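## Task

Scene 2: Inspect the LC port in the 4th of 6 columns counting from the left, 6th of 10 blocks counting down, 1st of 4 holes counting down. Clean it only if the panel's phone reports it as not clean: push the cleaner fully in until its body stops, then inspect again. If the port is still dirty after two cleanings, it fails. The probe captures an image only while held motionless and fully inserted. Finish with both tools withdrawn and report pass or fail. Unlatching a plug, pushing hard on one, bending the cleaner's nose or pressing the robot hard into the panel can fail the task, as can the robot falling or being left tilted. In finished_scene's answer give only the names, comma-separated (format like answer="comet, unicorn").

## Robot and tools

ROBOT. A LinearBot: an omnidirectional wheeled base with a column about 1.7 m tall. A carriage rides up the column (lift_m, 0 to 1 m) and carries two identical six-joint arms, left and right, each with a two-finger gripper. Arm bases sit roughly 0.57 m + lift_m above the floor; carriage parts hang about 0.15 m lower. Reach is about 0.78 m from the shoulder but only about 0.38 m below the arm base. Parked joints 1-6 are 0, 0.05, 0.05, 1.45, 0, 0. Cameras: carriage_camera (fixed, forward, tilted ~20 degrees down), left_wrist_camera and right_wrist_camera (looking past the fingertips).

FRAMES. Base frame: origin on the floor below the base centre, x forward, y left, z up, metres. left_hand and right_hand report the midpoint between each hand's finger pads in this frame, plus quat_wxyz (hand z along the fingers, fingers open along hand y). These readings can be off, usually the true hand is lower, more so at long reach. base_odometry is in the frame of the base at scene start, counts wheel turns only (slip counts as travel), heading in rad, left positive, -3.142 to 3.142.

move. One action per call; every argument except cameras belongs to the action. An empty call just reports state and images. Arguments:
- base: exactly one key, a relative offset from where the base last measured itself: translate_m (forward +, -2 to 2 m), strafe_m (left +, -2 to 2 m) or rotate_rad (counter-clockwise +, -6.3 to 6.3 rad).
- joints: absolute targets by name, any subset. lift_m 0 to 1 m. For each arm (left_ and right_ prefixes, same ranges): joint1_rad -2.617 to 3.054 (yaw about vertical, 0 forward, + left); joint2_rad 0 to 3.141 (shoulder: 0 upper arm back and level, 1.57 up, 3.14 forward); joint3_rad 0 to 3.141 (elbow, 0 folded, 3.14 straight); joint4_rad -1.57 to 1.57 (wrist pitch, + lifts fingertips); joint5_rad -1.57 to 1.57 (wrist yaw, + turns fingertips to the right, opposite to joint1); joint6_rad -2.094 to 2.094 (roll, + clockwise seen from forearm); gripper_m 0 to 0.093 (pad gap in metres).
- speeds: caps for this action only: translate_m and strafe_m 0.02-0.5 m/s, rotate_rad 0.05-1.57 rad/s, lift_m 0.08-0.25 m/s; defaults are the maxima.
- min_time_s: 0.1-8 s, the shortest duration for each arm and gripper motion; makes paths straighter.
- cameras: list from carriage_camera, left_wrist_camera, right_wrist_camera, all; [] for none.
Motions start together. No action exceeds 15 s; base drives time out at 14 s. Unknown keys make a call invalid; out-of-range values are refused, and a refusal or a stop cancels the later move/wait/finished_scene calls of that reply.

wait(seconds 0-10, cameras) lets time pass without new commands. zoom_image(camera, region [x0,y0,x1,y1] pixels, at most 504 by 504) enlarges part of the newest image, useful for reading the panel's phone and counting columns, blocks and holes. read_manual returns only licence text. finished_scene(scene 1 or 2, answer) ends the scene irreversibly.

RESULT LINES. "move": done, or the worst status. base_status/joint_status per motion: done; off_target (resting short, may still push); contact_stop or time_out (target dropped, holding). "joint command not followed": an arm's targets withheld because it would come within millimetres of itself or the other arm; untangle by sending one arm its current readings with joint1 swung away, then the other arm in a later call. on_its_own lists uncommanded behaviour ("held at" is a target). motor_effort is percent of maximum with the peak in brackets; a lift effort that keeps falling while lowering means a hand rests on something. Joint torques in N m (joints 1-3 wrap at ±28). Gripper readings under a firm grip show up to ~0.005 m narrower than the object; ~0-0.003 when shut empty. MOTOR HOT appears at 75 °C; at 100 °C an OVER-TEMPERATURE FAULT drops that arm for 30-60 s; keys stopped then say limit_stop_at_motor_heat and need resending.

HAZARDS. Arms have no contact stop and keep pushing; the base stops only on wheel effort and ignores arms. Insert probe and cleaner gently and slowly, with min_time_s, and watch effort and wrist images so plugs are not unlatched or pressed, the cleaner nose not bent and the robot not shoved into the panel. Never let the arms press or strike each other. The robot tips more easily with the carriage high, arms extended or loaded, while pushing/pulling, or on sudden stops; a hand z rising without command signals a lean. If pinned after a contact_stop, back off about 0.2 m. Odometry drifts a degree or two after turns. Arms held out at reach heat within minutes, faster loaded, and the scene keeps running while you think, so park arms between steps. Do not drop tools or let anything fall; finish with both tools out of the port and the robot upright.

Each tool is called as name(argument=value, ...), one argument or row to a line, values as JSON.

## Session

move(
)

Scene clock: 0.00 s.
Joint torques (N m): no reading
base_odometry: x=+0.000 y=+0.000 heading=+0.000
base_status: not commanded
joint_positions: lift_m=+0.254 left_joint1_rad=-0.576 left_joint2_rad=+1.219 left_joint3_rad=+0.844 left_joint4_rad=+0.553 left_joint5_rad=+0.198 left_joint6_rad=+0.000 left_gripper_m=+0.01702 right_joint1_rad=+0.463 right_joint2_rad=+1.160 right_joint3_rad=+0.816 right_joint4_rad=+0.286 right_joint5_rad=+0.486 right_joint6_rad=+0.009 right_gripper_m=+0.04620
joint_status: not commanded
motor_effort: lift_m=+39 drive_wheels=-2
left_hand: x=+0.5566 y=+0.0473 z=+1.2029 quat_wxyz=(+0.714, +0.254, +0.590, -0.278) (m; base frame)
right_hand: x=+0.6110 y=-0.2017 z=+1.1483 quat_wxyz=(+0.689, +0.002, +0.725, -0.014) (m; base frame)
pictures: carriage_camera, left_wrist_camera, right_wrist_camera
Images, in order (width x height): carriage_camera 672x504, left_wrist_camera 672x504, right_wrist_camera 672x504.

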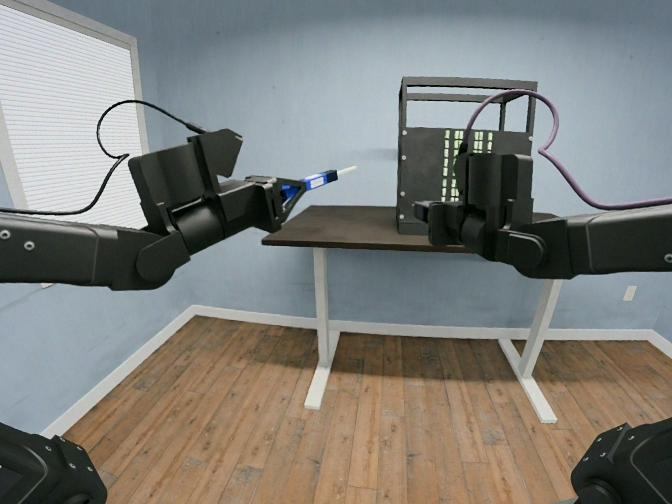

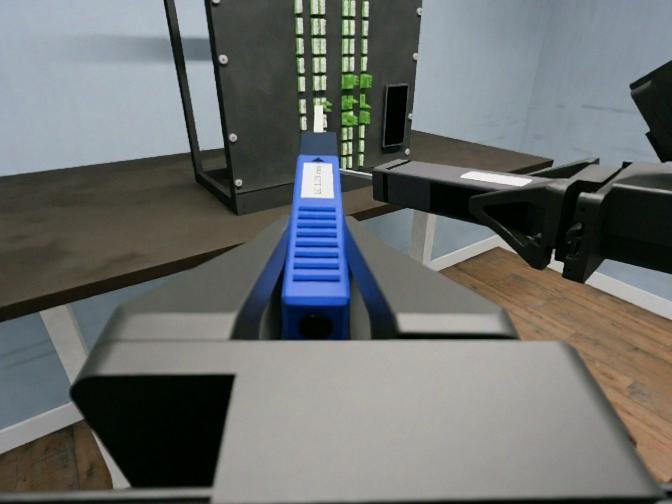

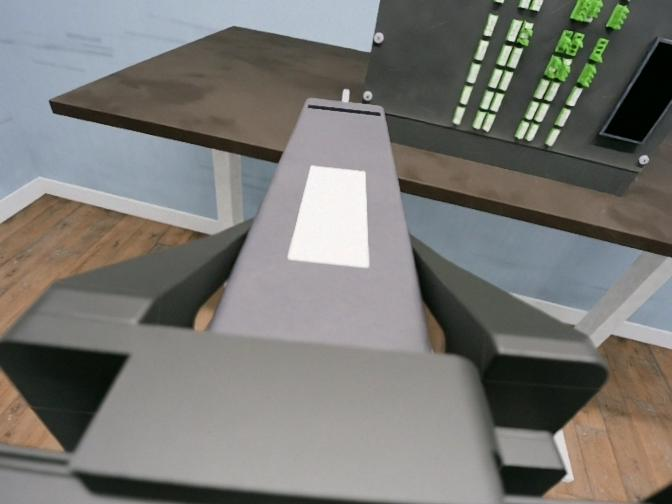

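zoom_image(
  camera="left_wrist_camera",
  region=[300, 80, 660, 320],
)

zoom_image(
  camera="right_wrist_camera",
  region=[270, 60, 420, 180],
)

zoom_image(
  camera="carriage_camera",
  region=[380, 60, 580, 260],
)

Scaled by 1.400 from the camera's 672x504 image, which has a finer 960x720 frame.

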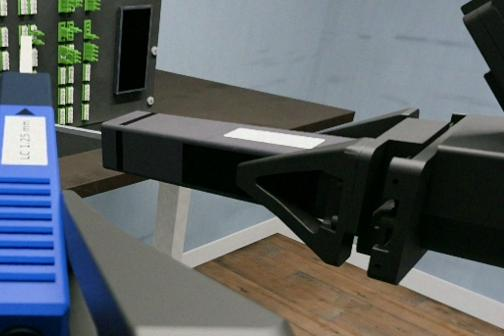

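Scaled by 3.360 from the camera's 672x504 image, which has a finer 960x720 frame.

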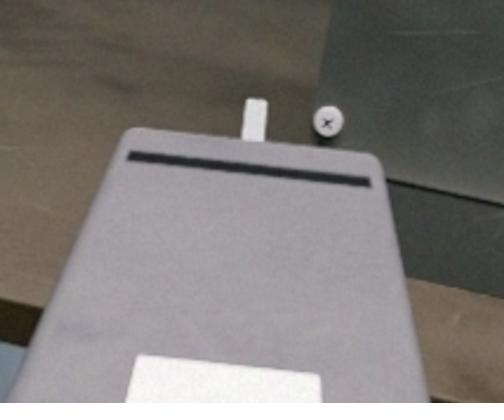

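Scaled by 2.520 from the camera's 672x504 image, which has a finer 960x720 frame.

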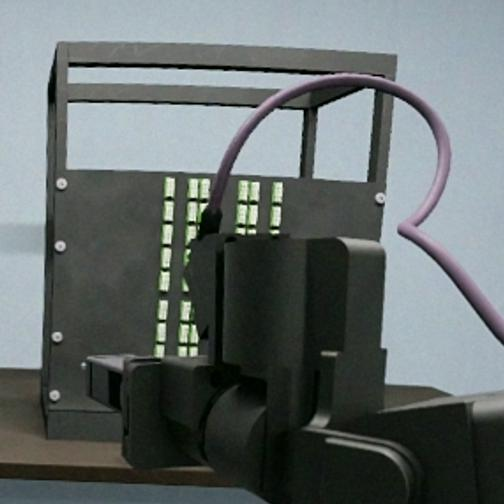

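move(
  joints={"left_joint1_rad": 0.295, "left_joint2_rad": 0.308, "left_joint3_rad": 0.299, "left_joint4_rad": 1.199, "left_joint5_rad": 0, "left_joint6_rad": 0},
  min_time_s=5,
)

Scene clock: 50.43 s.
Joint torques (N m): left_arm=[0.75 2.18 5.72 0.59 -0.12 0.05] | right_arm=[-0.06 -4.36 7.53 2.99 -0.07 -0.13]
move: done
base_odometry: x=+0.000 y=+0.000 heading=+0.000
base_status: not commanded
joint_positions: lift_m=+0.254 left_joint1_rad=+0.289 left_joint2_rad=+0.321 left_joint3_rad=+0.309 left_joint4_rad=+1.187 left_joint5_rad=+0.012 left_joint6_rad=+0.000 left_gripper_m=+0.01703 right_joint1_rad=+0.463 right_joint2_rad=+1.160 right_joint3_rad=+0.816 right_joint4_rad=+0.284 right_joint5_rad=+0.486 right_joint6_rad=+0.009 right_gripper_m=+0.04620
joint_status: all done
motor_effort: lift_m=+40(41) drive_wheels=+0(3)
left_hand: x=+0.3300 y=+0.3341 z=+1.3148 quat_wxyz=(+0.970, -0.022, +0.195, +0.140) (m; base frame)
right_hand: x=+0.6110 y=-0.2017 z=+1.1478 quat_wxyz=(+0.688, +0.002, +0.726, -0.015) (m; base frame)
pictures: carriage_camera, left_wrist_camera, right_wrist_camera
Images, in order (width x height): carriage_camera 672x504, left_wrist_camera 672x504, right_wrist_camera 672x504.

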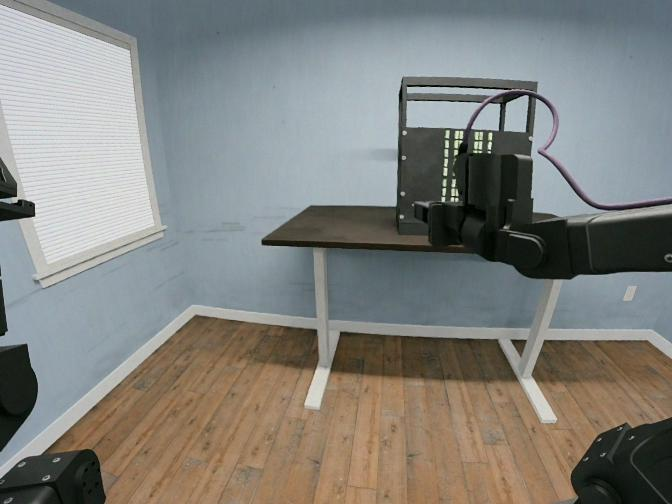

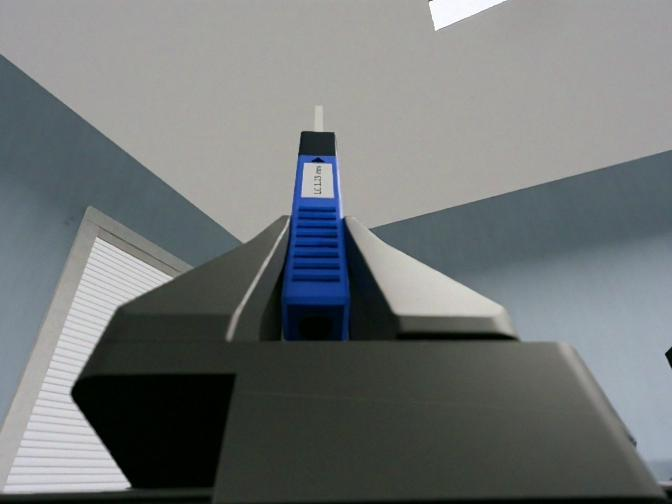

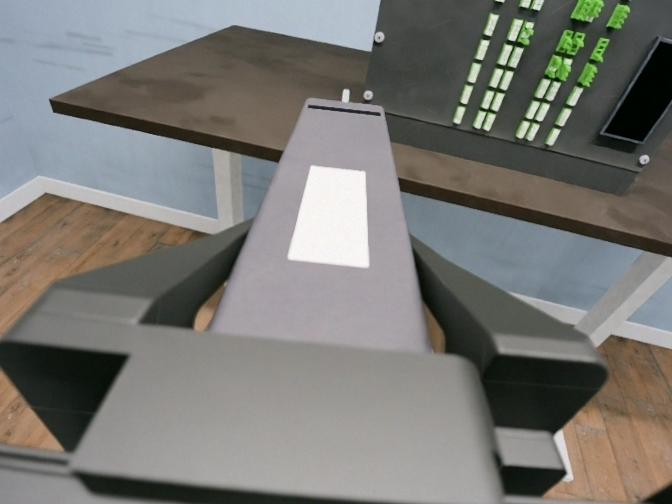

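move(
  joints={"right_joint1_rad": -0.286, "right_joint2_rad": 0.320, "right_joint3_rad": 0.300, "right_joint4_rad": 1.227, "right_joint5_rad": 0.007, "right_joint6_rad": 0.007},
  min_time_s=4,
  cameras=["carriage_camera"],
)

zoom_image(
  camera="carriage_camera",
  region=[380, 60, 560, 260],
)

move(
  base={"strafe_m": -0.20},
  speeds={"strafe_m": 0.2},
  cameras=["carriage_camera"],
)

zoom_image(
  camera="carriage_camera",
  region=[280, 60, 460, 260],
)

Scene clock: 147.43 s.
Joint torques (N m): left_arm=[0.75 2.19 5.74 0.61 -0.11 0.05] | right_arm=[-0.87 1.63 5.5 0.95 -0.29 -0.19]
move: done
base_odometry: x=+0.000 y=+0.000 heading=+0.000
base_status: not commanded
joint_positions: lift_m=+0.254 left_joint1_rad=+0.289 left_joint2_rad=+0.321 left_joint3_rad=+0.309 left_joint4_rad=+1.188 left_joint5_rad=+0.011 left_joint6_rad=+0.000 left_gripper_m=+0.01703 right_joint1_rad=-0.278 right_joint2_rad=+0.336 right_joint3_rad=+0.306 right_joint4_rad=+1.193 right_joint5_rad=+0.024 right_joint6_rad=+0.009 right_gripper_m=+0.04620
joint_status: all done
motor_effort: lift_m=+39(41) drive_wheels=-1(3)
left_hand: x=+0.3297 y=+0.3342 z=+1.3149 quat_wxyz=(+0.971, -0.023, +0.195, +0.140) (m; base frame)
right_hand: x=+0.3333 y=-0.3404 z=+1.3130 quat_wxyz=(+0.970, +0.041, +0.199, -0.134) (m; base frame)
pictures: carriage_camera
Images, in order (width x height): carriage_camera 672x504.

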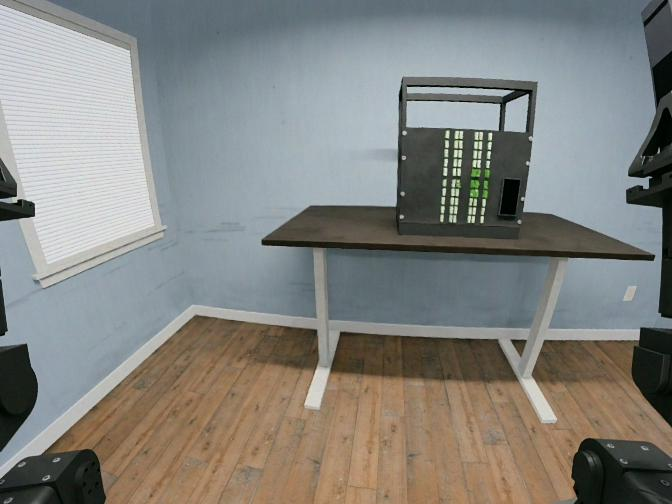

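Scaled by 2.520 from the camera's 672x504 image, which has a finer 960x720 frame.

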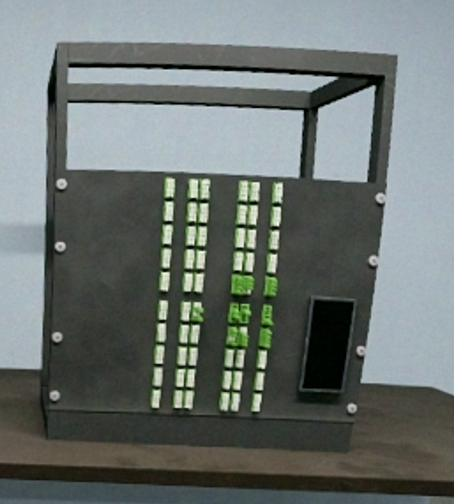

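Scene clock: 149.53 s.
Joint torques (N m): left_arm=[0.59 2.28 5.72 0.6 -0.08 0.05] | right_arm=[-0.81 1.62 5.55 0.91 -0.24 -0.17]
move: done
base_odometry: x=+0.000 y=-0.200 heading=-0.001
base_status: done
joint_positions: lift_m=+0.254 left_joint1_rad=+0.290 left_joint2_rad=+0.321 left_joint3_rad=+0.309 left_joint4_rad=+1.190 left_joint5_rad=+0.007 left_joint6_rad=+0.000 left_gripper_m=+0.01703 right_joint1_rad=-0.278 right_joint2_rad=+0.336 right_joint3_rad=+0.306 right_joint4_rad=+1.196 right_joint5_rad=+0.019 right_joint6_rad=+0.009 right_gripper_m=+0.04620
joint_status: not commanded
motor_effort: lift_m=+39(40) drive_wheels=-9(16)
left_hand: x=+0.3291 y=+0.3349 z=+1.3151 quat_wxyz=(+0.971, -0.025, +0.194, +0.141) (m; base frame)
right_hand: x=+0.3329 y=-0.3393 z=+1.3133 quat_wxyz=(+0.970, +0.038, +0.197, -0.133) (m; base frame)
pictures: carriage_camera
Images, in order (width x height): carriage_camera 672x504.

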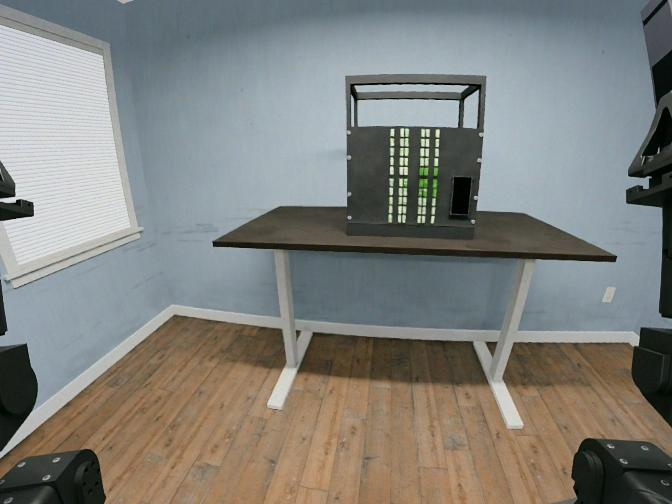

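Scaled by 2.520 from the camera's 672x504 image, which has a finer 960x720 frame.

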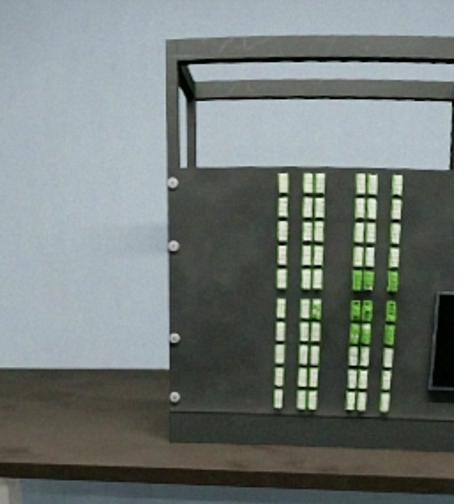

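move(
  base={"strafe_m": -0.062},
  speeds={"strafe_m": 0.1, "lift_m": 0.1},
  joints={"lift_m": 0.286},
  cameras=[],
)

move(
  base={"translate_m": 0.137},
  speeds={"translate_m": 0.1},
  cameras=["carriage_camera"],
)

zoom_image(
  camera="carriage_camera",
  region=[150, 0, 550, 400],
)

zoom_image(
  camera="carriage_camera",
  region=[365, 125, 445, 255],
)

Scene clock: 176.40 s.
Joint torques (N m): left_arm=[0.57 2.44 6.22 0.59 -0.05 0.05] | right_arm=[-0.84 1.91 5.96 0.85 -0.24 -0.16]
move: done
base_odometry: x=+0.000 y=-0.262 heading=-0.002
base_status: done
joint_positions: lift_m=+0.286 left_joint1_rad=+0.290 left_joint2_rad=+0.318 left_joint3_rad=+0.303 left_joint4_rad=+1.191 left_joint5_rad=+0.006 left_joint6_rad=+0.000 left_gripper_m=+0.01703 right_joint1_rad=-0.278 right_joint2_rad=+0.334 right_joint3_rad=+0.301 right_joint4_rad=+1.201 right_joint5_rad=+0.018 right_joint6_rad=+0.009 right_gripper_m=+0.04620
joint_status: all done
motor_effort: lift_m=+41(49) drive_wheels=-10(14)
left_hand: x=+0.3294 y=+0.3354 z=+1.3449 quat_wxyz=(+0.970, -0.026, +0.194, +0.141) (m; base frame)
right_hand: x=+0.3327 y=-0.3391 z=+1.3435 quat_wxyz=(+0.971, +0.037, +0.197, -0.133) (m; base frame)
pictures: none
No camera images: "cameras" was empty.

Scene clock: 178.47 s.
Joint torques (N m): left_arm=[0.57 2.43 6.22 0.55 -0.03 0.05] | right_arm=[-0.87 1.91 5.93 0.79 -0.23 -0.16]
move: done
base_odometry: x=+0.137 y=-0.263 heading=-0.002
base_status: done
joint_positions: lift_m=+0.286 left_joint1_rad=+0.290 left_joint2_rad=+0.318 left_joint3_rad=+0.303 left_joint4_rad=+1.194 left_joint5_rad=+0.005 left_joint6_rad=+0.000 left_gripper_m=+0.01703 right_joint1_rad=-0.278 right_joint2_rad=+0.334 right_joint3_rad=+0.301 right_joint4_rad=+1.203 right_joint5_rad=+0.018 right_joint6_rad=+0.009 right_gripper_m=+0.04620
joint_status: not commanded
motor_effort: lift_m=+41(42) drive_wheels=-5(10)
left_hand: x=+0.3288 y=+0.3352 z=+1.3451 quat_wxyz=(+0.971, -0.026, +0.193, +0.141) (m; base frame)
right_hand: x=+0.3323 y=-0.3390 z=+1.3437 quat_wxyz=(+0.971, +0.037, +0.196, -0.133) (m; base frame)
pictures: carriage_camera
Images, in order (width x height): carriage_camera 672x504.

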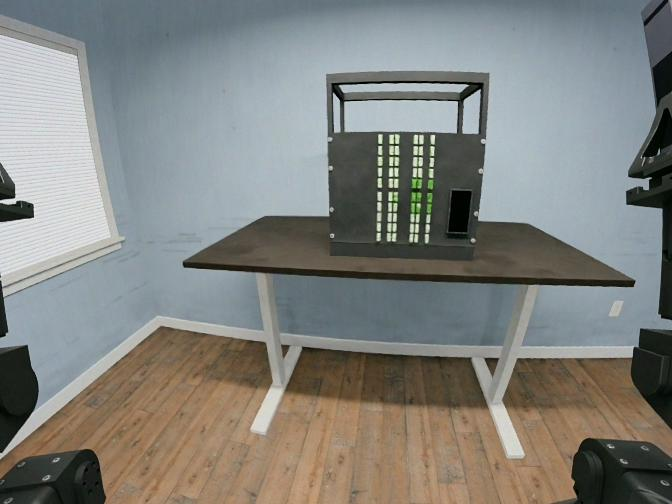

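Scaled by 1.260 from the camera's 672x504 image, which has a finer 960x720 frame.

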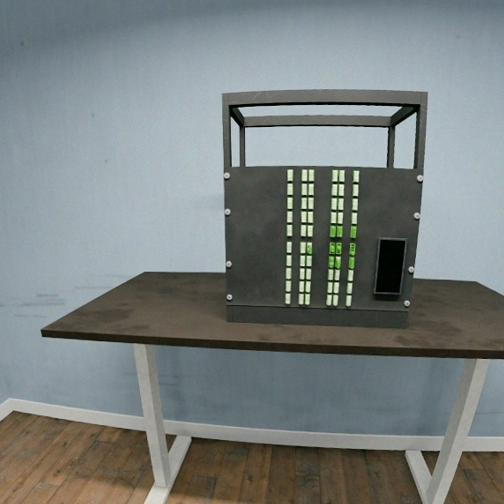

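Scaled by 3.877 from the camera's 672x504 image, which has a finer 960x720 frame.

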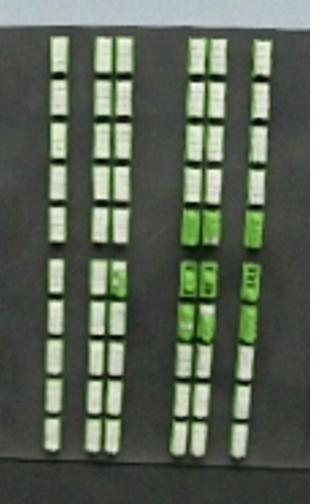

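move(
  base={"rotate_rad": -0.085},
  speeds={"rotate_rad": 0.2},
  cameras=[],
)

move(
  base={"strafe_m": 0.082},
  speeds={"strafe_m": 0.1},
  cameras=["carriage_camera"],
)

zoom_image(
  camera="carriage_camera",
  region=[150, 0, 550, 400],
)

zoom_image(
  camera="carriage_camera",
  region=[310, 60, 510, 280],
)

Scene clock: 196.63 s.
Joint torques (N m): left_arm=[0.58 2.41 6.22 0.54 0.03 0.05] | right_arm=[-0.76 1.83 5.98 0.8 -0.22 -0.16]
move: done
base_odometry: x=+0.137 y=-0.263 heading=-0.087
base_status: done
joint_positions: lift_m=+0.286 left_joint1_rad=+0.290 left_joint2_rad=+0.318 left_joint3_rad=+0.303 left_joint4_rad=+1.195 left_joint5_rad=+0.004 left_joint6_rad=+0.000 left_gripper_m=+0.01703 right_joint1_rad=-0.278 right_joint2_rad=+0.334 right_joint3_rad=+0.301 right_joint4_rad=+1.203 right_joint5_rad=+0.016 right_joint6_rad=+0.009 right_gripper_m=+0.04620
joint_status: not commanded
motor_effort: lift_m=+41(41) drive_wheels=-6(8)
left_hand: x=+0.3286 y=+0.3354 z=+1.3452 quat_wxyz=(+0.971, -0.026, +0.193, +0.142) (m; base frame)
right_hand: x=+0.3324 y=-0.3386 z=+1.3437 quat_wxyz=(+0.971, +0.036, +0.196, -0.133) (m; base frame)
pictures: none
No camera images: "cameras" was empty.

Scene clock: 198.13 s.
Joint torques (N m): left_arm=[0.57 2.43 6.22 0.52 -0.01 0.05] | right_arm=[-0.87 1.91 5.96 0.83 -0.2 -0.19]
move: done
base_odometry: x=+0.144 y=-0.181 heading=-0.087
base_status: done
joint_positions: lift_m=+0.286 left_joint1_rad=+0.291 left_joint2_rad=+0.318 left_joint3_rad=+0.303 left_joint4_rad=+1.196 left_joint5_rad=+0.004 left_joint6_rad=+0.000 left_gripper_m=+0.01703 right_joint1_rad=-0.278 right_joint2_rad=+0.334 right_joint3_rad=+0.301 right_joint4_rad=+1.202 right_joint5_rad=+0.016 right_joint6_rad=+0.009 right_gripper_m=+0.04620
joint_status: not commanded
motor_effort: lift_m=+40(42) drive_wheels=-3(13)
left_hand: x=+0.3284 y=+0.3354 z=+1.3453 quat_wxyz=(+0.971, -0.026, +0.192, +0.142) (m; base frame)
right_hand: x=+0.3325 y=-0.3386 z=+1.3437 quat_wxyz=(+0.971, +0.036, +0.196, -0.133) (m; base frame)
pictures: carriage_camera
Images, in order (width x height): carriage_camera 672x504.

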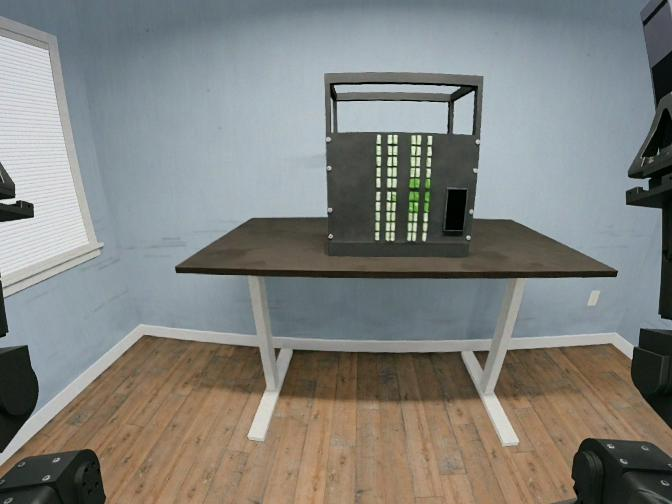

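Scaled by 1.260 from the camera's 672x504 image, which has a finer 960x720 frame.

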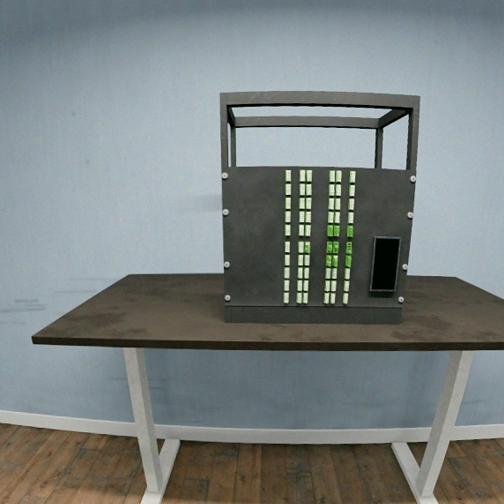

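Scaled by 2.291 from the camera's 672x504 image, which has a finer 960x720 frame.

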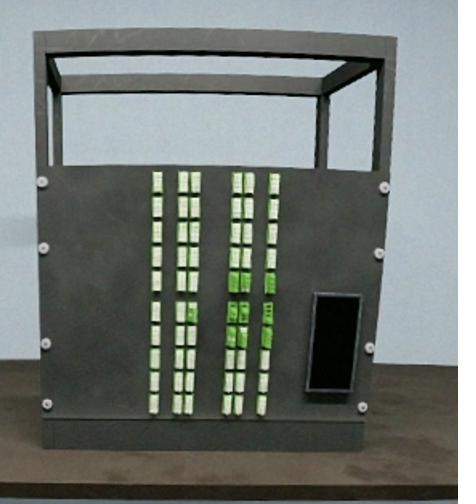

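move(
  base={"rotate_rad": -0.022},
  speeds={"rotate_rad": 0.2},
  cameras=[],
)

move(
  base={"strafe_m": 0.022},
  speeds={"strafe_m": 0.1},
  cameras=[],
)

move(
  base={"translate_m": 0.033},
  speeds={"translate_m": 0.1},
  cameras=["carriage_camera"],
)

zoom_image(
  camera="carriage_camera",
  region=[150, 0, 550, 400],
)

zoom_image(
  camera="carriage_camera",
  region=[310, 60, 510, 280],
)

Scene clock: 210.93 s.
Joint torques (N m): left_arm=[0.54 2.43 6.2 0.5 -0.01 0.05] | right_arm=[-0.95 1.77 5.98 0.78 -0.21 -0.18]
move: done
base_odometry: x=+0.144 y=-0.181 heading=-0.108
base_status: done
joint_positions: lift_m=+0.286 left_joint1_rad=+0.291 left_joint2_rad=+0.318 left_joint3_rad=+0.303 left_joint4_rad=+1.196 left_joint5_rad=+0.004 left_joint6_rad=+0.000 left_gripper_m=+0.01703 right_joint1_rad=-0.278 right_joint2_rad=+0.334 right_joint3_rad=+0.301 right_joint4_rad=+1.205 right_joint5_rad=+0.015 right_joint6_rad=+0.009 right_gripper_m=+0.04620
joint_status: not commanded
motor_effort: lift_m=+41(41) drive_wheels=-11(11)
left_hand: x=+0.3283 y=+0.3354 z=+1.3453 quat_wxyz=(+0.971, -0.026, +0.192, +0.142) (m; base frame)
right_hand: x=+0.3320 y=-0.3384 z=+1.3439 quat_wxyz=(+0.971, +0.036, +0.195, -0.133) (m; base frame)
pictures: none
No camera images: "cameras" was empty.

Scene clock: 211.93 s.
Joint torques (N m): left_arm=[0.59 2.41 6.28 0.49 0.02 0.05] | right_arm=[-0.92 1.99 6 0.8 -0.18 -0.18]
move: done
base_odometry: x=+0.147 y=-0.159 heading=-0.109
base_status: done
joint_positions: lift_m=+0.286 left_joint1_rad=+0.291 left_joint2_rad=+0.318 left_joint3_rad=+0.303 left_joint4_rad=+1.197 left_joint5_rad=+0.002 left_joint6_rad=+0.000 left_gripper_m=+0.01703 right_joint1_rad=-0.278 right_joint2_rad=+0.334 right_joint3_rad=+0.301 right_joint4_rad=+1.203 right_joint5_rad=+0.014 right_joint6_rad=+0.009 right_gripper_m=+0.04620
joint_status: not commanded
motor_effort: lift_m=+41(42) drive_wheels=+5(15)
left_hand: x=+0.3280 y=+0.3357 z=+1.3454 quat_wxyz=(+0.971, -0.027, +0.192, +0.142) (m; base frame)
right_hand: x=+0.3324 y=-0.3382 z=+1.3438 quat_wxyz=(+0.971, +0.035, +0.196, -0.133) (m; base frame)
pictures: none
No camera images: "cameras" was empty.

Scene clock: 213.03 s.
Joint torques (N m): left_arm=[0.5 2.43 6.2 0.5 0.01 0.05] | right_arm=[-0.87 1.95 5.97 0.85 -0.17 -0.18]
move: done
base_odometry: x=+0.179 y=-0.162 heading=-0.109
base_status: done
joint_positions: lift_m=+0.286 left_joint1_rad=+0.291 left_joint2_rad=+0.318 left_joint3_rad=+0.303 left_joint4_rad=+1.196 left_joint5_rad=+0.002 left_joint6_rad=+0.000 left_gripper_m=+0.01703 right_joint1_rad=-0.278 right_joint2_rad=+0.334 right_joint3_rad=+0.301 right_joint4_rad=+1.201 right_joint5_rad=+0.014 right_joint6_rad=+0.009 right_gripper_m=+0.04620
joint_status: not commanded
motor_effort: lift_m=+41(42) drive_wheels=-7(11)
left_hand: x=+0.3282 y=+0.3358 z=+1.3453 quat_wxyz=(+0.971, -0.027, +0.192, +0.142) (m; base frame)
right_hand: x=+0.3329 y=-0.3384 z=+1.3435 quat_wxyz=(+0.971, +0.035, +0.197, -0.133) (m; base frame)
pictures: carriage_camera
Images, in order (width x height): carriage_camera 672x504.

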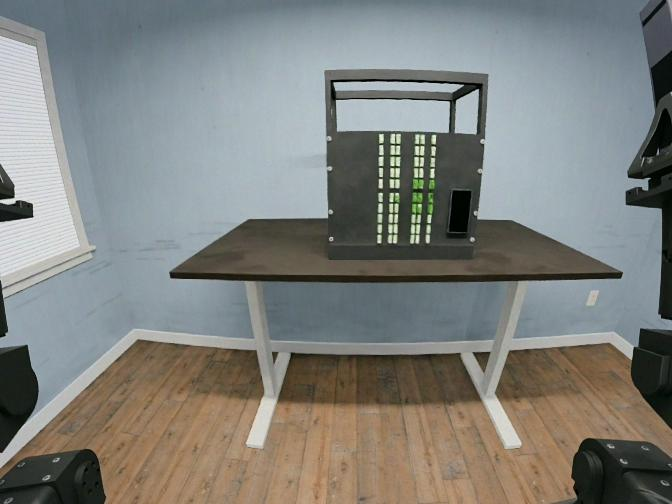

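Scaled by 1.260 from the camera's 672x504 image, which has a finer 960x720 frame.

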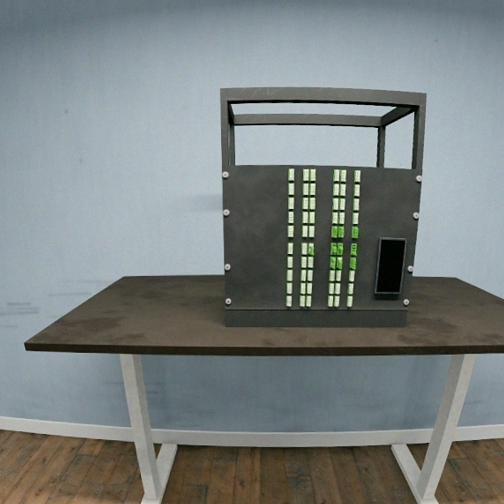

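Scaled by 2.291 from the camera's 672x504 image, which has a finer 960x720 frame.

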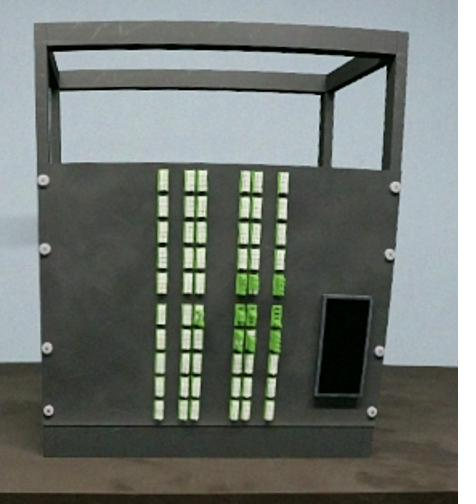

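move(
  joints={"right_joint1_rad": 0.291, "right_joint2_rad": 1.121, "right_joint3_rad": 0.795, "right_joint4_rad": 0.380, "right_joint5_rad": 0.335, "right_joint6_rad": 0.06},
  min_time_s=5,
  cameras=["carriage_camera", "right_wrist_camera"],
)

Scene clock: 237.60 s.
Joint torques (N m): left_arm=[0.5 2.44 6.22 0.52 0.02 0.05] | right_arm=[0.65 -3.84 11.19 3.04 0.11 -0.05]
move: off_target
base_odometry: x=+0.179 y=-0.162 heading=-0.109
base_status: not commanded
joint_positions: lift_m=+0.286 left_joint1_rad=+0.291 left_joint2_rad=+0.318 left_joint3_rad=+0.303 left_joint4_rad=+1.196 left_joint5_rad=+0.002 left_joint6_rad=+0.000 left_gripper_m=+0.01703 right_joint1_rad=+0.283 right_joint2_rad=+1.115 right_joint3_rad=+0.746 right_joint4_rad=+0.334 right_joint5_rad=+0.319 right_joint6_rad=+0.052 right_gripper_m=+0.04620
joint_status: right_joint4_rad off_target (ended at +0.334, target +0.380); the others done
motor_effort: lift_m=+41(42) drive_wheels=-5(8)
left_hand: x=+0.3282 y=+0.3358 z=+1.3453 quat_wxyz=(+0.971, -0.027, +0.192, +0.142) (m; base frame)
right_hand: x=+0.6160 y=-0.2473 z=+1.1732 quat_wxyz=(+0.695, +0.028, +0.718, +0.002) (m; base frame)
pictures: carriage_camera, right_wrist_camera
Images, in order (width x height): carriage_camera 672x504, right_wrist_camera 672x504.

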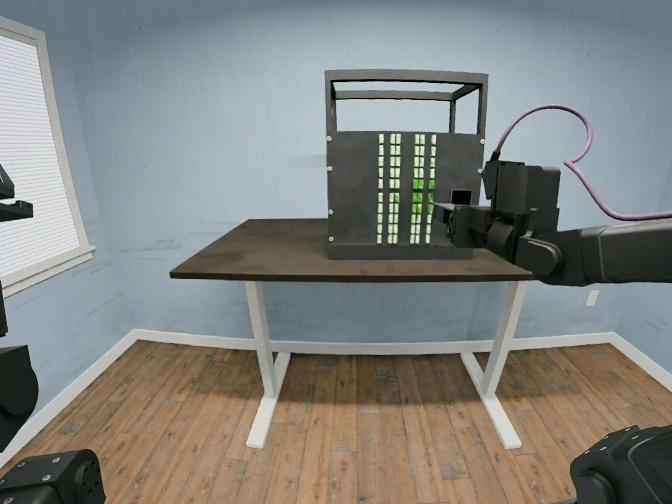

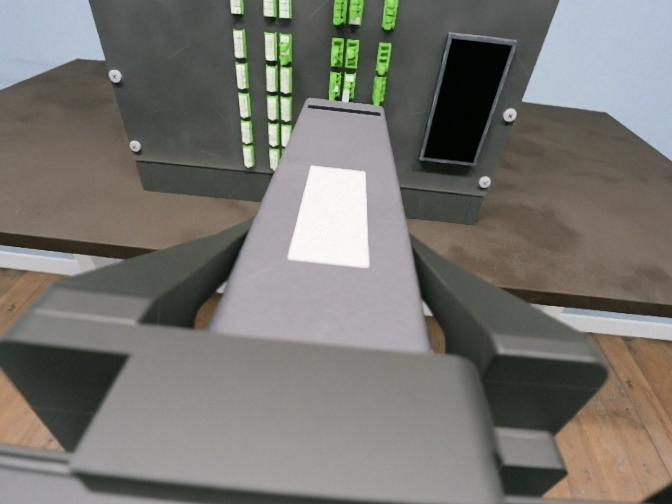

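move(
  joints={"right_joint4_rad": 0.445},
  min_time_s=1,
  cameras=["right_wrist_camera"],
)

zoom_image(
  camera="right_wrist_camera",
  region=[210, 0, 560, 260],
)

move(
  base={"translate_m": 0.06},
  speeds={"translate_m": 0.1},
  cameras=["right_wrist_camera"],
)

zoom_image(
  camera="right_wrist_camera",
  region=[210, 0, 560, 260],
)

Scene clock: 248.20 s.
Joint torques (N m): left_arm=[0.53 2.43 6.22 0.52 0.02 0.05] | right_arm=[0.7 -3.64 11.25 3.26 0.1 -0.06]
move: off_target
base_odometry: x=+0.179 y=-0.162 heading=-0.109
base_status: not commanded
joint_positions: lift_m=+0.286 left_joint1_rad=+0.291 left_joint2_rad=+0.318 left_joint3_rad=+0.303 left_joint4_rad=+1.196 left_joint5_rad=+0.002 left_joint6_rad=+0.000 left_gripper_m=+0.01703 right_joint1_rad=+0.283 right_joint2_rad=+1.115 right_joint3_rad=+0.746 right_joint4_rad=+0.379 right_joint5_rad=+0.320 right_joint6_rad=+0.052 right_gripper_m=+0.04620
joint_status: right_joint4_rad off_target (ended at +0.379, target +0.445)
motor_effort: lift_m=+41(42) drive_wheels=-6(7)
left_hand: x=+0.3282 y=+0.3358 z=+1.3453 quat_wxyz=(+0.971, -0.027, +0.192, +0.142) (m; base frame)
right_hand: x=+0.6161 y=-0.2473 z=+1.1838 quat_wxyz=(+0.710, +0.032, +0.703, +0.006) (m; base frame)
pictures: right_wrist_camera
Images, in order (width x height): right_wrist_camera 672x504.

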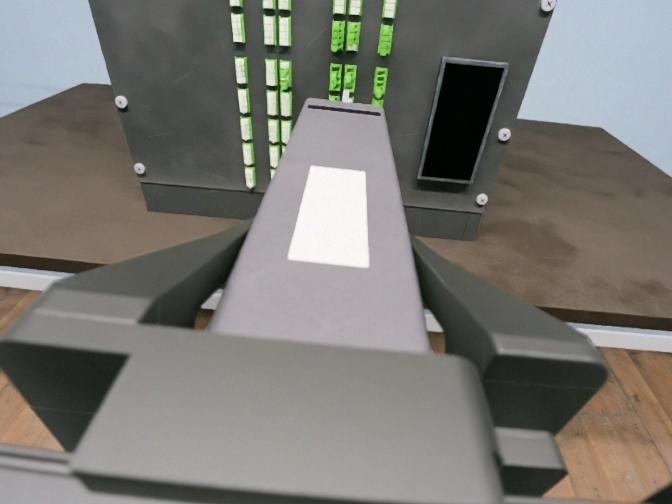

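Scaled by 1.440 from the camera's 672x504 image, which has a finer 960x720 frame.

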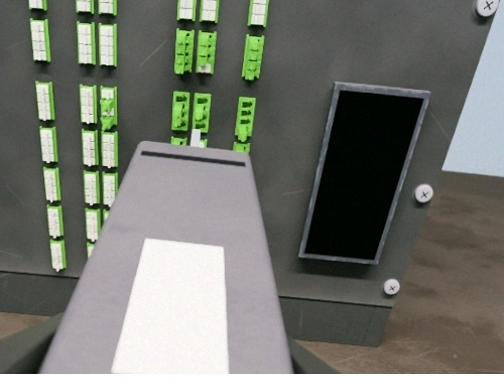

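Scene clock: 249.50 s.
Joint torques (N m): left_arm=[0.51 2.44 6.2 0.59 0.02 0.05] | right_arm=[0.62 -3.97 11.21 3.2 0.07 -0.05]
move: done
base_odometry: x=+0.239 y=-0.169 heading=-0.108
base_status: done
joint_positions: lift_m=+0.286 left_joint1_rad=+0.291 left_joint2_rad=+0.318 left_joint3_rad=+0.303 left_joint4_rad=+1.197 left_joint5_rad=+0.002 left_joint6_rad=+0.000 left_gripper_m=+0.01703 right_joint1_rad=+0.283 right_joint2_rad=+1.119 right_joint3_rad=+0.746 right_joint4_rad=+0.384 right_joint5_rad=+0.321 right_joint6_rad=+0.052 right_gripper_m=+0.04620
joint_status: not commanded
motor_effort: lift_m=+41(42) drive_wheels=-6(12)
left_hand: x=+0.3280 y=+0.3357 z=+1.3454 quat_wxyz=(+0.971, -0.027, +0.192, +0.142) (m; base frame)
right_hand: x=+0.6168 y=-0.2474 z=+1.1838 quat_wxyz=(+0.711, +0.033, +0.703, +0.006) (m; base frame)
pictures: right_wrist_camera
Images, in order (width x height): right_wrist_camera 672x504.

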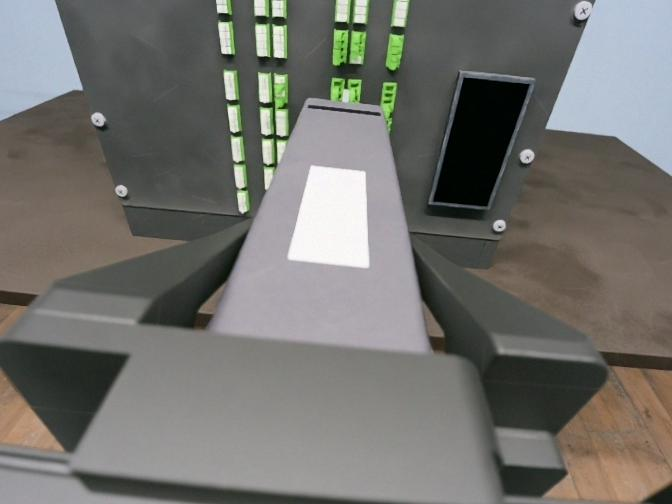

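Scaled by 1.440 from the camera's 672x504 image, which has a finer 960x720 frame.

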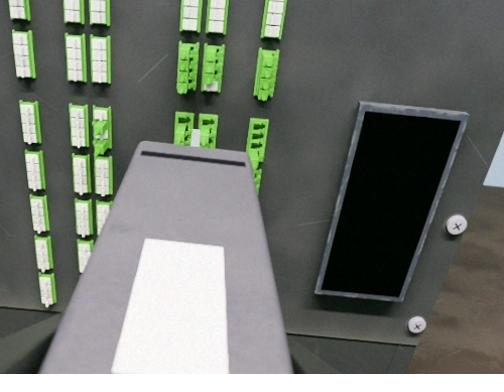

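move(
  base={"translate_m": -0.06},
  speeds={"translate_m": 0.05},
  cameras=["right_wrist_camera"],
)

zoom_image(
  camera="right_wrist_camera",
  region=[90, 80, 190, 190],
)

zoom_image(
  camera="right_wrist_camera",
  region=[460, 110, 560, 220],
)

move(
  base={"translate_m": 0.04},
  speeds={"translate_m": 0.05},
  cameras=["right_wrist_camera"],
)

zoom_image(
  camera="right_wrist_camera",
  region=[90, 80, 190, 190],
)

zoom_image(
  camera="right_wrist_camera",
  region=[460, 110, 560, 220],
)

Scene clock: 333.27 s.
Joint torques (N m): left_arm=[0.51 2.44 6.2 0.51 0.02 0.05] | right_arm=[0.77 -3.88 11.25 3.2 0.07 -0.07]
move: done
base_odometry: x=+0.179 y=-0.162 heading=-0.109
base_status: done
joint_positions: lift_m=+0.286 left_joint1_rad=+0.291 left_joint2_rad=+0.318 left_joint3_rad=+0.303 left_joint4_rad=+1.196 left_joint5_rad=+0.001 left_joint6_rad=+0.000 left_gripper_m=+0.01703 right_joint1_rad=+0.283 right_joint2_rad=+1.119 right_joint3_rad=+0.746 right_joint4_rad=+0.385 right_joint5_rad=+0.321 right_joint6_rad=+0.052 right_gripper_m=+0.04620
joint_status: not commanded
motor_effort: lift_m=+41(42) drive_wheels=+3(15)
left_hand: x=+0.3281 y=+0.3358 z=+1.3453 quat_wxyz=(+0.971, -0.027, +0.192, +0.142) (m; base frame)
right_hand: x=+0.6167 y=-0.2475 z=+1.1841 quat_wxyz=(+0.711, +0.033, +0.702, +0.006) (m; base frame)
pictures: right_wrist_camera
Images, in order (width x height): right_wrist_camera 672x504.

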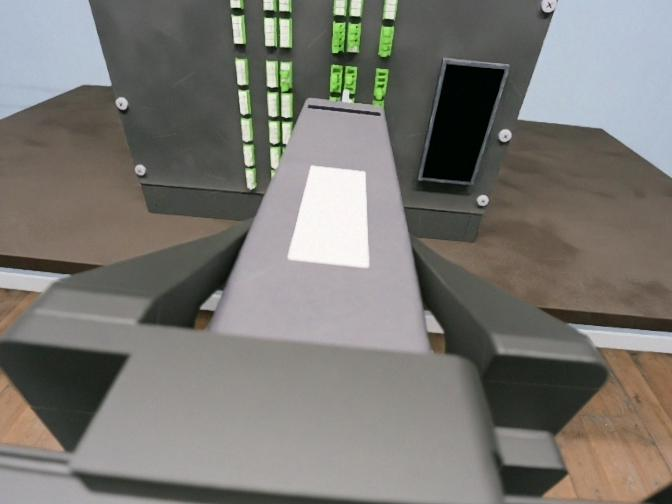

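Scaled by 4.582 from the camera's 672x504 image, which has a finer 960x720 frame.

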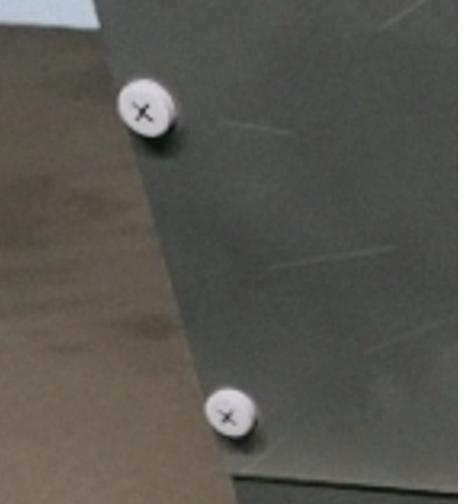

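Scaled by 4.582 from the camera's 672x504 image, which has a finer 960x720 frame.

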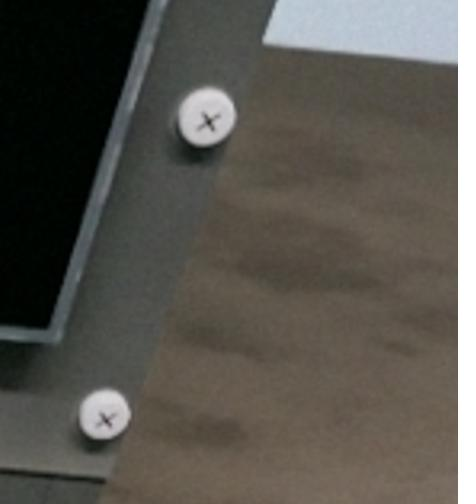

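Scene clock: 334.57 s.
Joint torques (N m): left_arm=[0.51 2.47 6.16 0.51 0.02 0.05] | right_arm=[0.72 -3.99 11.21 3.17 0.07 -0.06]
move: done
base_odometry: x=+0.219 y=-0.166 heading=-0.108
base_status: done
joint_positions: lift_m=+0.286 left_joint1_rad=+0.291 left_joint2_rad=+0.318 left_joint3_rad=+0.303 left_joint4_rad=+1.197 left_joint5_rad=+0.001 left_joint6_rad=+0.000 left_gripper_m=+0.01703 right_joint1_rad=+0.283 right_joint2_rad=+1.119 right_joint3_rad=+0.746 right_joint4_rad=+0.387 right_joint5_rad=+0.322 right_joint6_rad=+0.052 right_gripper_m=+0.04620
joint_status: not commanded
motor_effort: lift_m=+41(42) drive_wheels=-5(12)
left_hand: x=+0.3280 y=+0.3358 z=+1.3454 quat_wxyz=(+0.971, -0.027, +0.191, +0.142) (m; base frame)
right_hand: x=+0.6167 y=-0.2476 z=+1.1844 quat_wxyz=(+0.712, +0.034, +0.702, +0.006) (m; base frame)
pictures: right_wrist_camera
Images, in order (width x height): right_wrist_camera 672x504.

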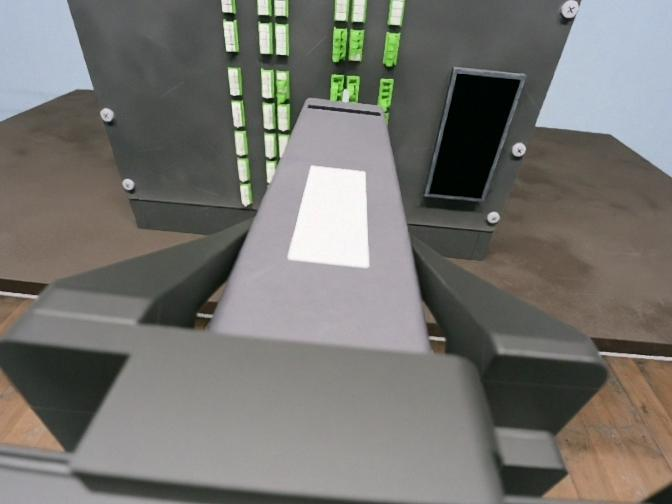

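Scaled by 4.582 from the camera's 672x504 image, which has a finer 960x720 frame.

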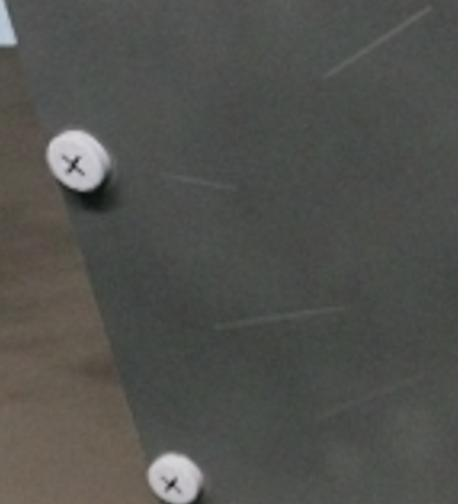

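Scaled by 4.582 from the camera's 672x504 image, which has a finer 960x720 frame.

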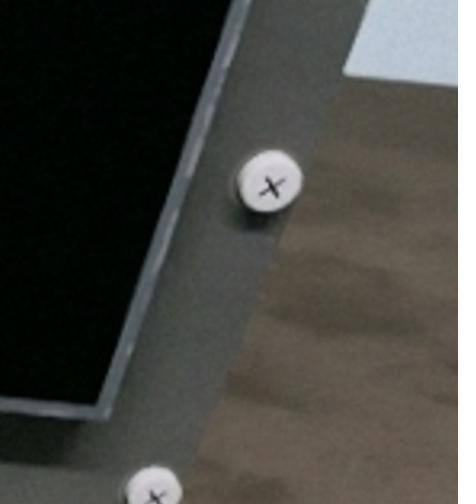

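move(
  cameras=["carriage_camera"],
)

zoom_image(
  camera="carriage_camera",
  region=[300, 40, 520, 280],
)

move(
  base={"translate_m": -0.20},
  speeds={"translate_m": 0.1},
  cameras=["carriage_camera"],
)

zoom_image(
  camera="carriage_camera",
  region=[300, 40, 520, 280],
)

Scene clock: 388.13 s.
Joint torques (N m): left_arm=[0.5 2.43 6.2 0.51 0.02 0.05] | right_arm=[0.7 -4.04 11.17 3.16 0.07 -0.07]
base_odometry: x=+0.219 y=-0.166 heading=-0.108
base_status: done
joint_positions: lift_m=+0.286 left_joint1_rad=+0.291 left_joint2_rad=+0.318 left_joint3_rad=+0.303 left_joint4_rad=+1.197 left_joint5_rad=+0.001 left_joint6_rad=+0.000 left_gripper_m=+0.01703 right_joint1_rad=+0.283 right_joint2_rad=+1.119 right_joint3_rad=+0.746 right_joint4_rad=+0.387 right_joint5_rad=+0.322 right_joint6_rad=+0.052 right_gripper_m=+0.04620
joint_status: not commanded
motor_effort: lift_m=+41(42) drive_wheels=-7(12)
left_hand: x=+0.3280 y=+0.3358 z=+1.3454 quat_wxyz=(+0.971, -0.027, +0.191, +0.142) (m; base frame)
right_hand: x=+0.6167 y=-0.2476 z=+1.1844 quat_wxyz=(+0.712, +0.034, +0.702, +0.006) (m; base frame)
pictures: carriage_camera
Images, in order (width x height): carriage_camera 672x504.

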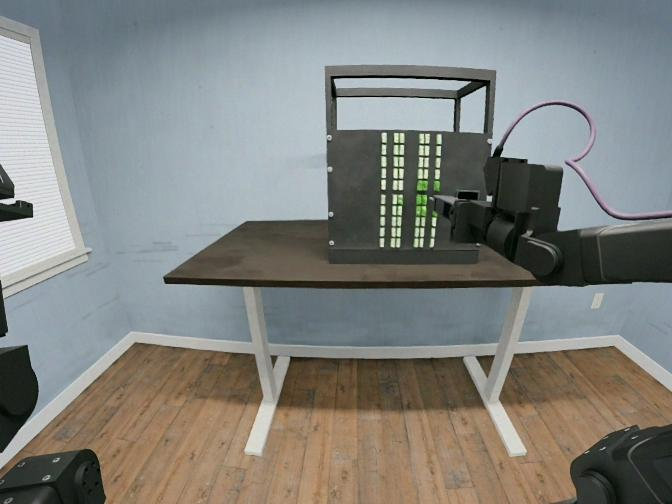

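Scaled by 2.100 from the camera's 672x504 image, which has a finer 960x720 frame.

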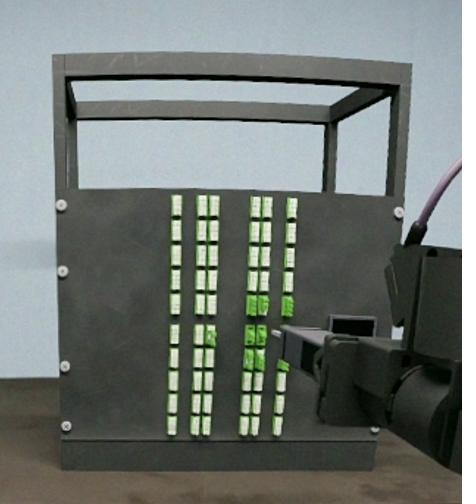

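Scene clock: 390.90 s.
Joint torques (N m): left_arm=[0.53 2.44 6.22 0.51 0.02 0.05] | right_arm=[0.7 -3.99 11.21 3.14 0.07 -0.08]
move: done
base_odometry: x=+0.020 y=-0.145 heading=-0.108
base_status: done
joint_positions: lift_m=+0.286 left_joint1_rad=+0.291 left_joint2_rad=+0.318 left_joint3_rad=+0.303 left_joint4_rad=+1.196 left_joint5_rad=+0.001 left_joint6_rad=+0.000 left_gripper_m=+0.01703 right_joint1_rad=+0.283 right_joint2_rad=+1.119 right_joint3_rad=+0.746 right_joint4_rad=+0.387 right_joint5_rad=+0.322 right_joint6_rad=+0.052 right_gripper_m=+0.04620
joint_status: not commanded
motor_effort: lift_m=+42(42) drive_wheels=-3(14)
left_hand: x=+0.3281 y=+0.3358 z=+1.3453 quat_wxyz=(+0.971, -0.027, +0.192, +0.142) (m; base frame)
right_hand: x=+0.6167 y=-0.2476 z=+1.1845 quat_wxyz=(+0.712, +0.034, +0.702, +0.006) (m; base frame)
pictures: carriage_camera
Images, in order (width x height): carriage_camera 672x504.

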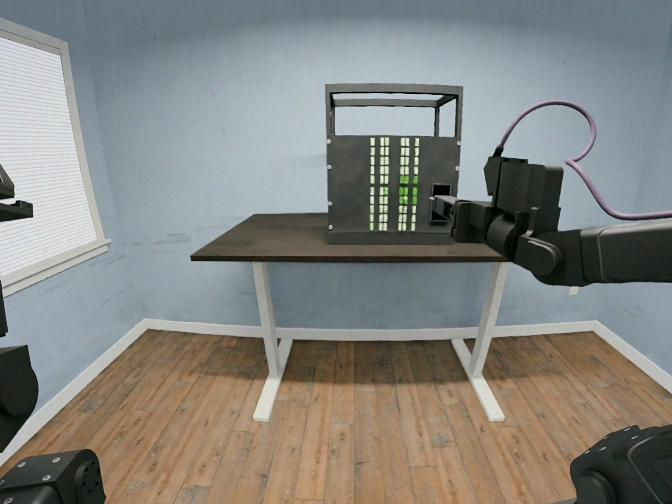

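Scaled by 2.100 from the camera's 672x504 image, which has a finer 960x720 frame.

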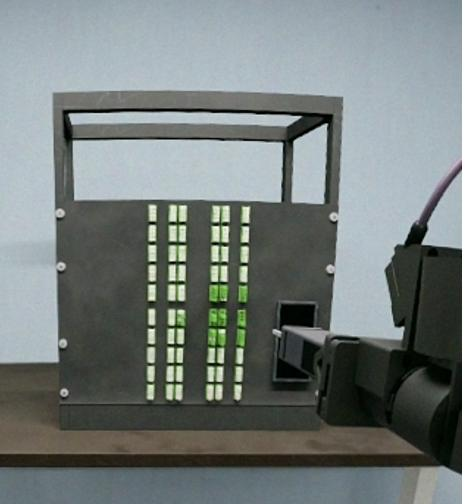

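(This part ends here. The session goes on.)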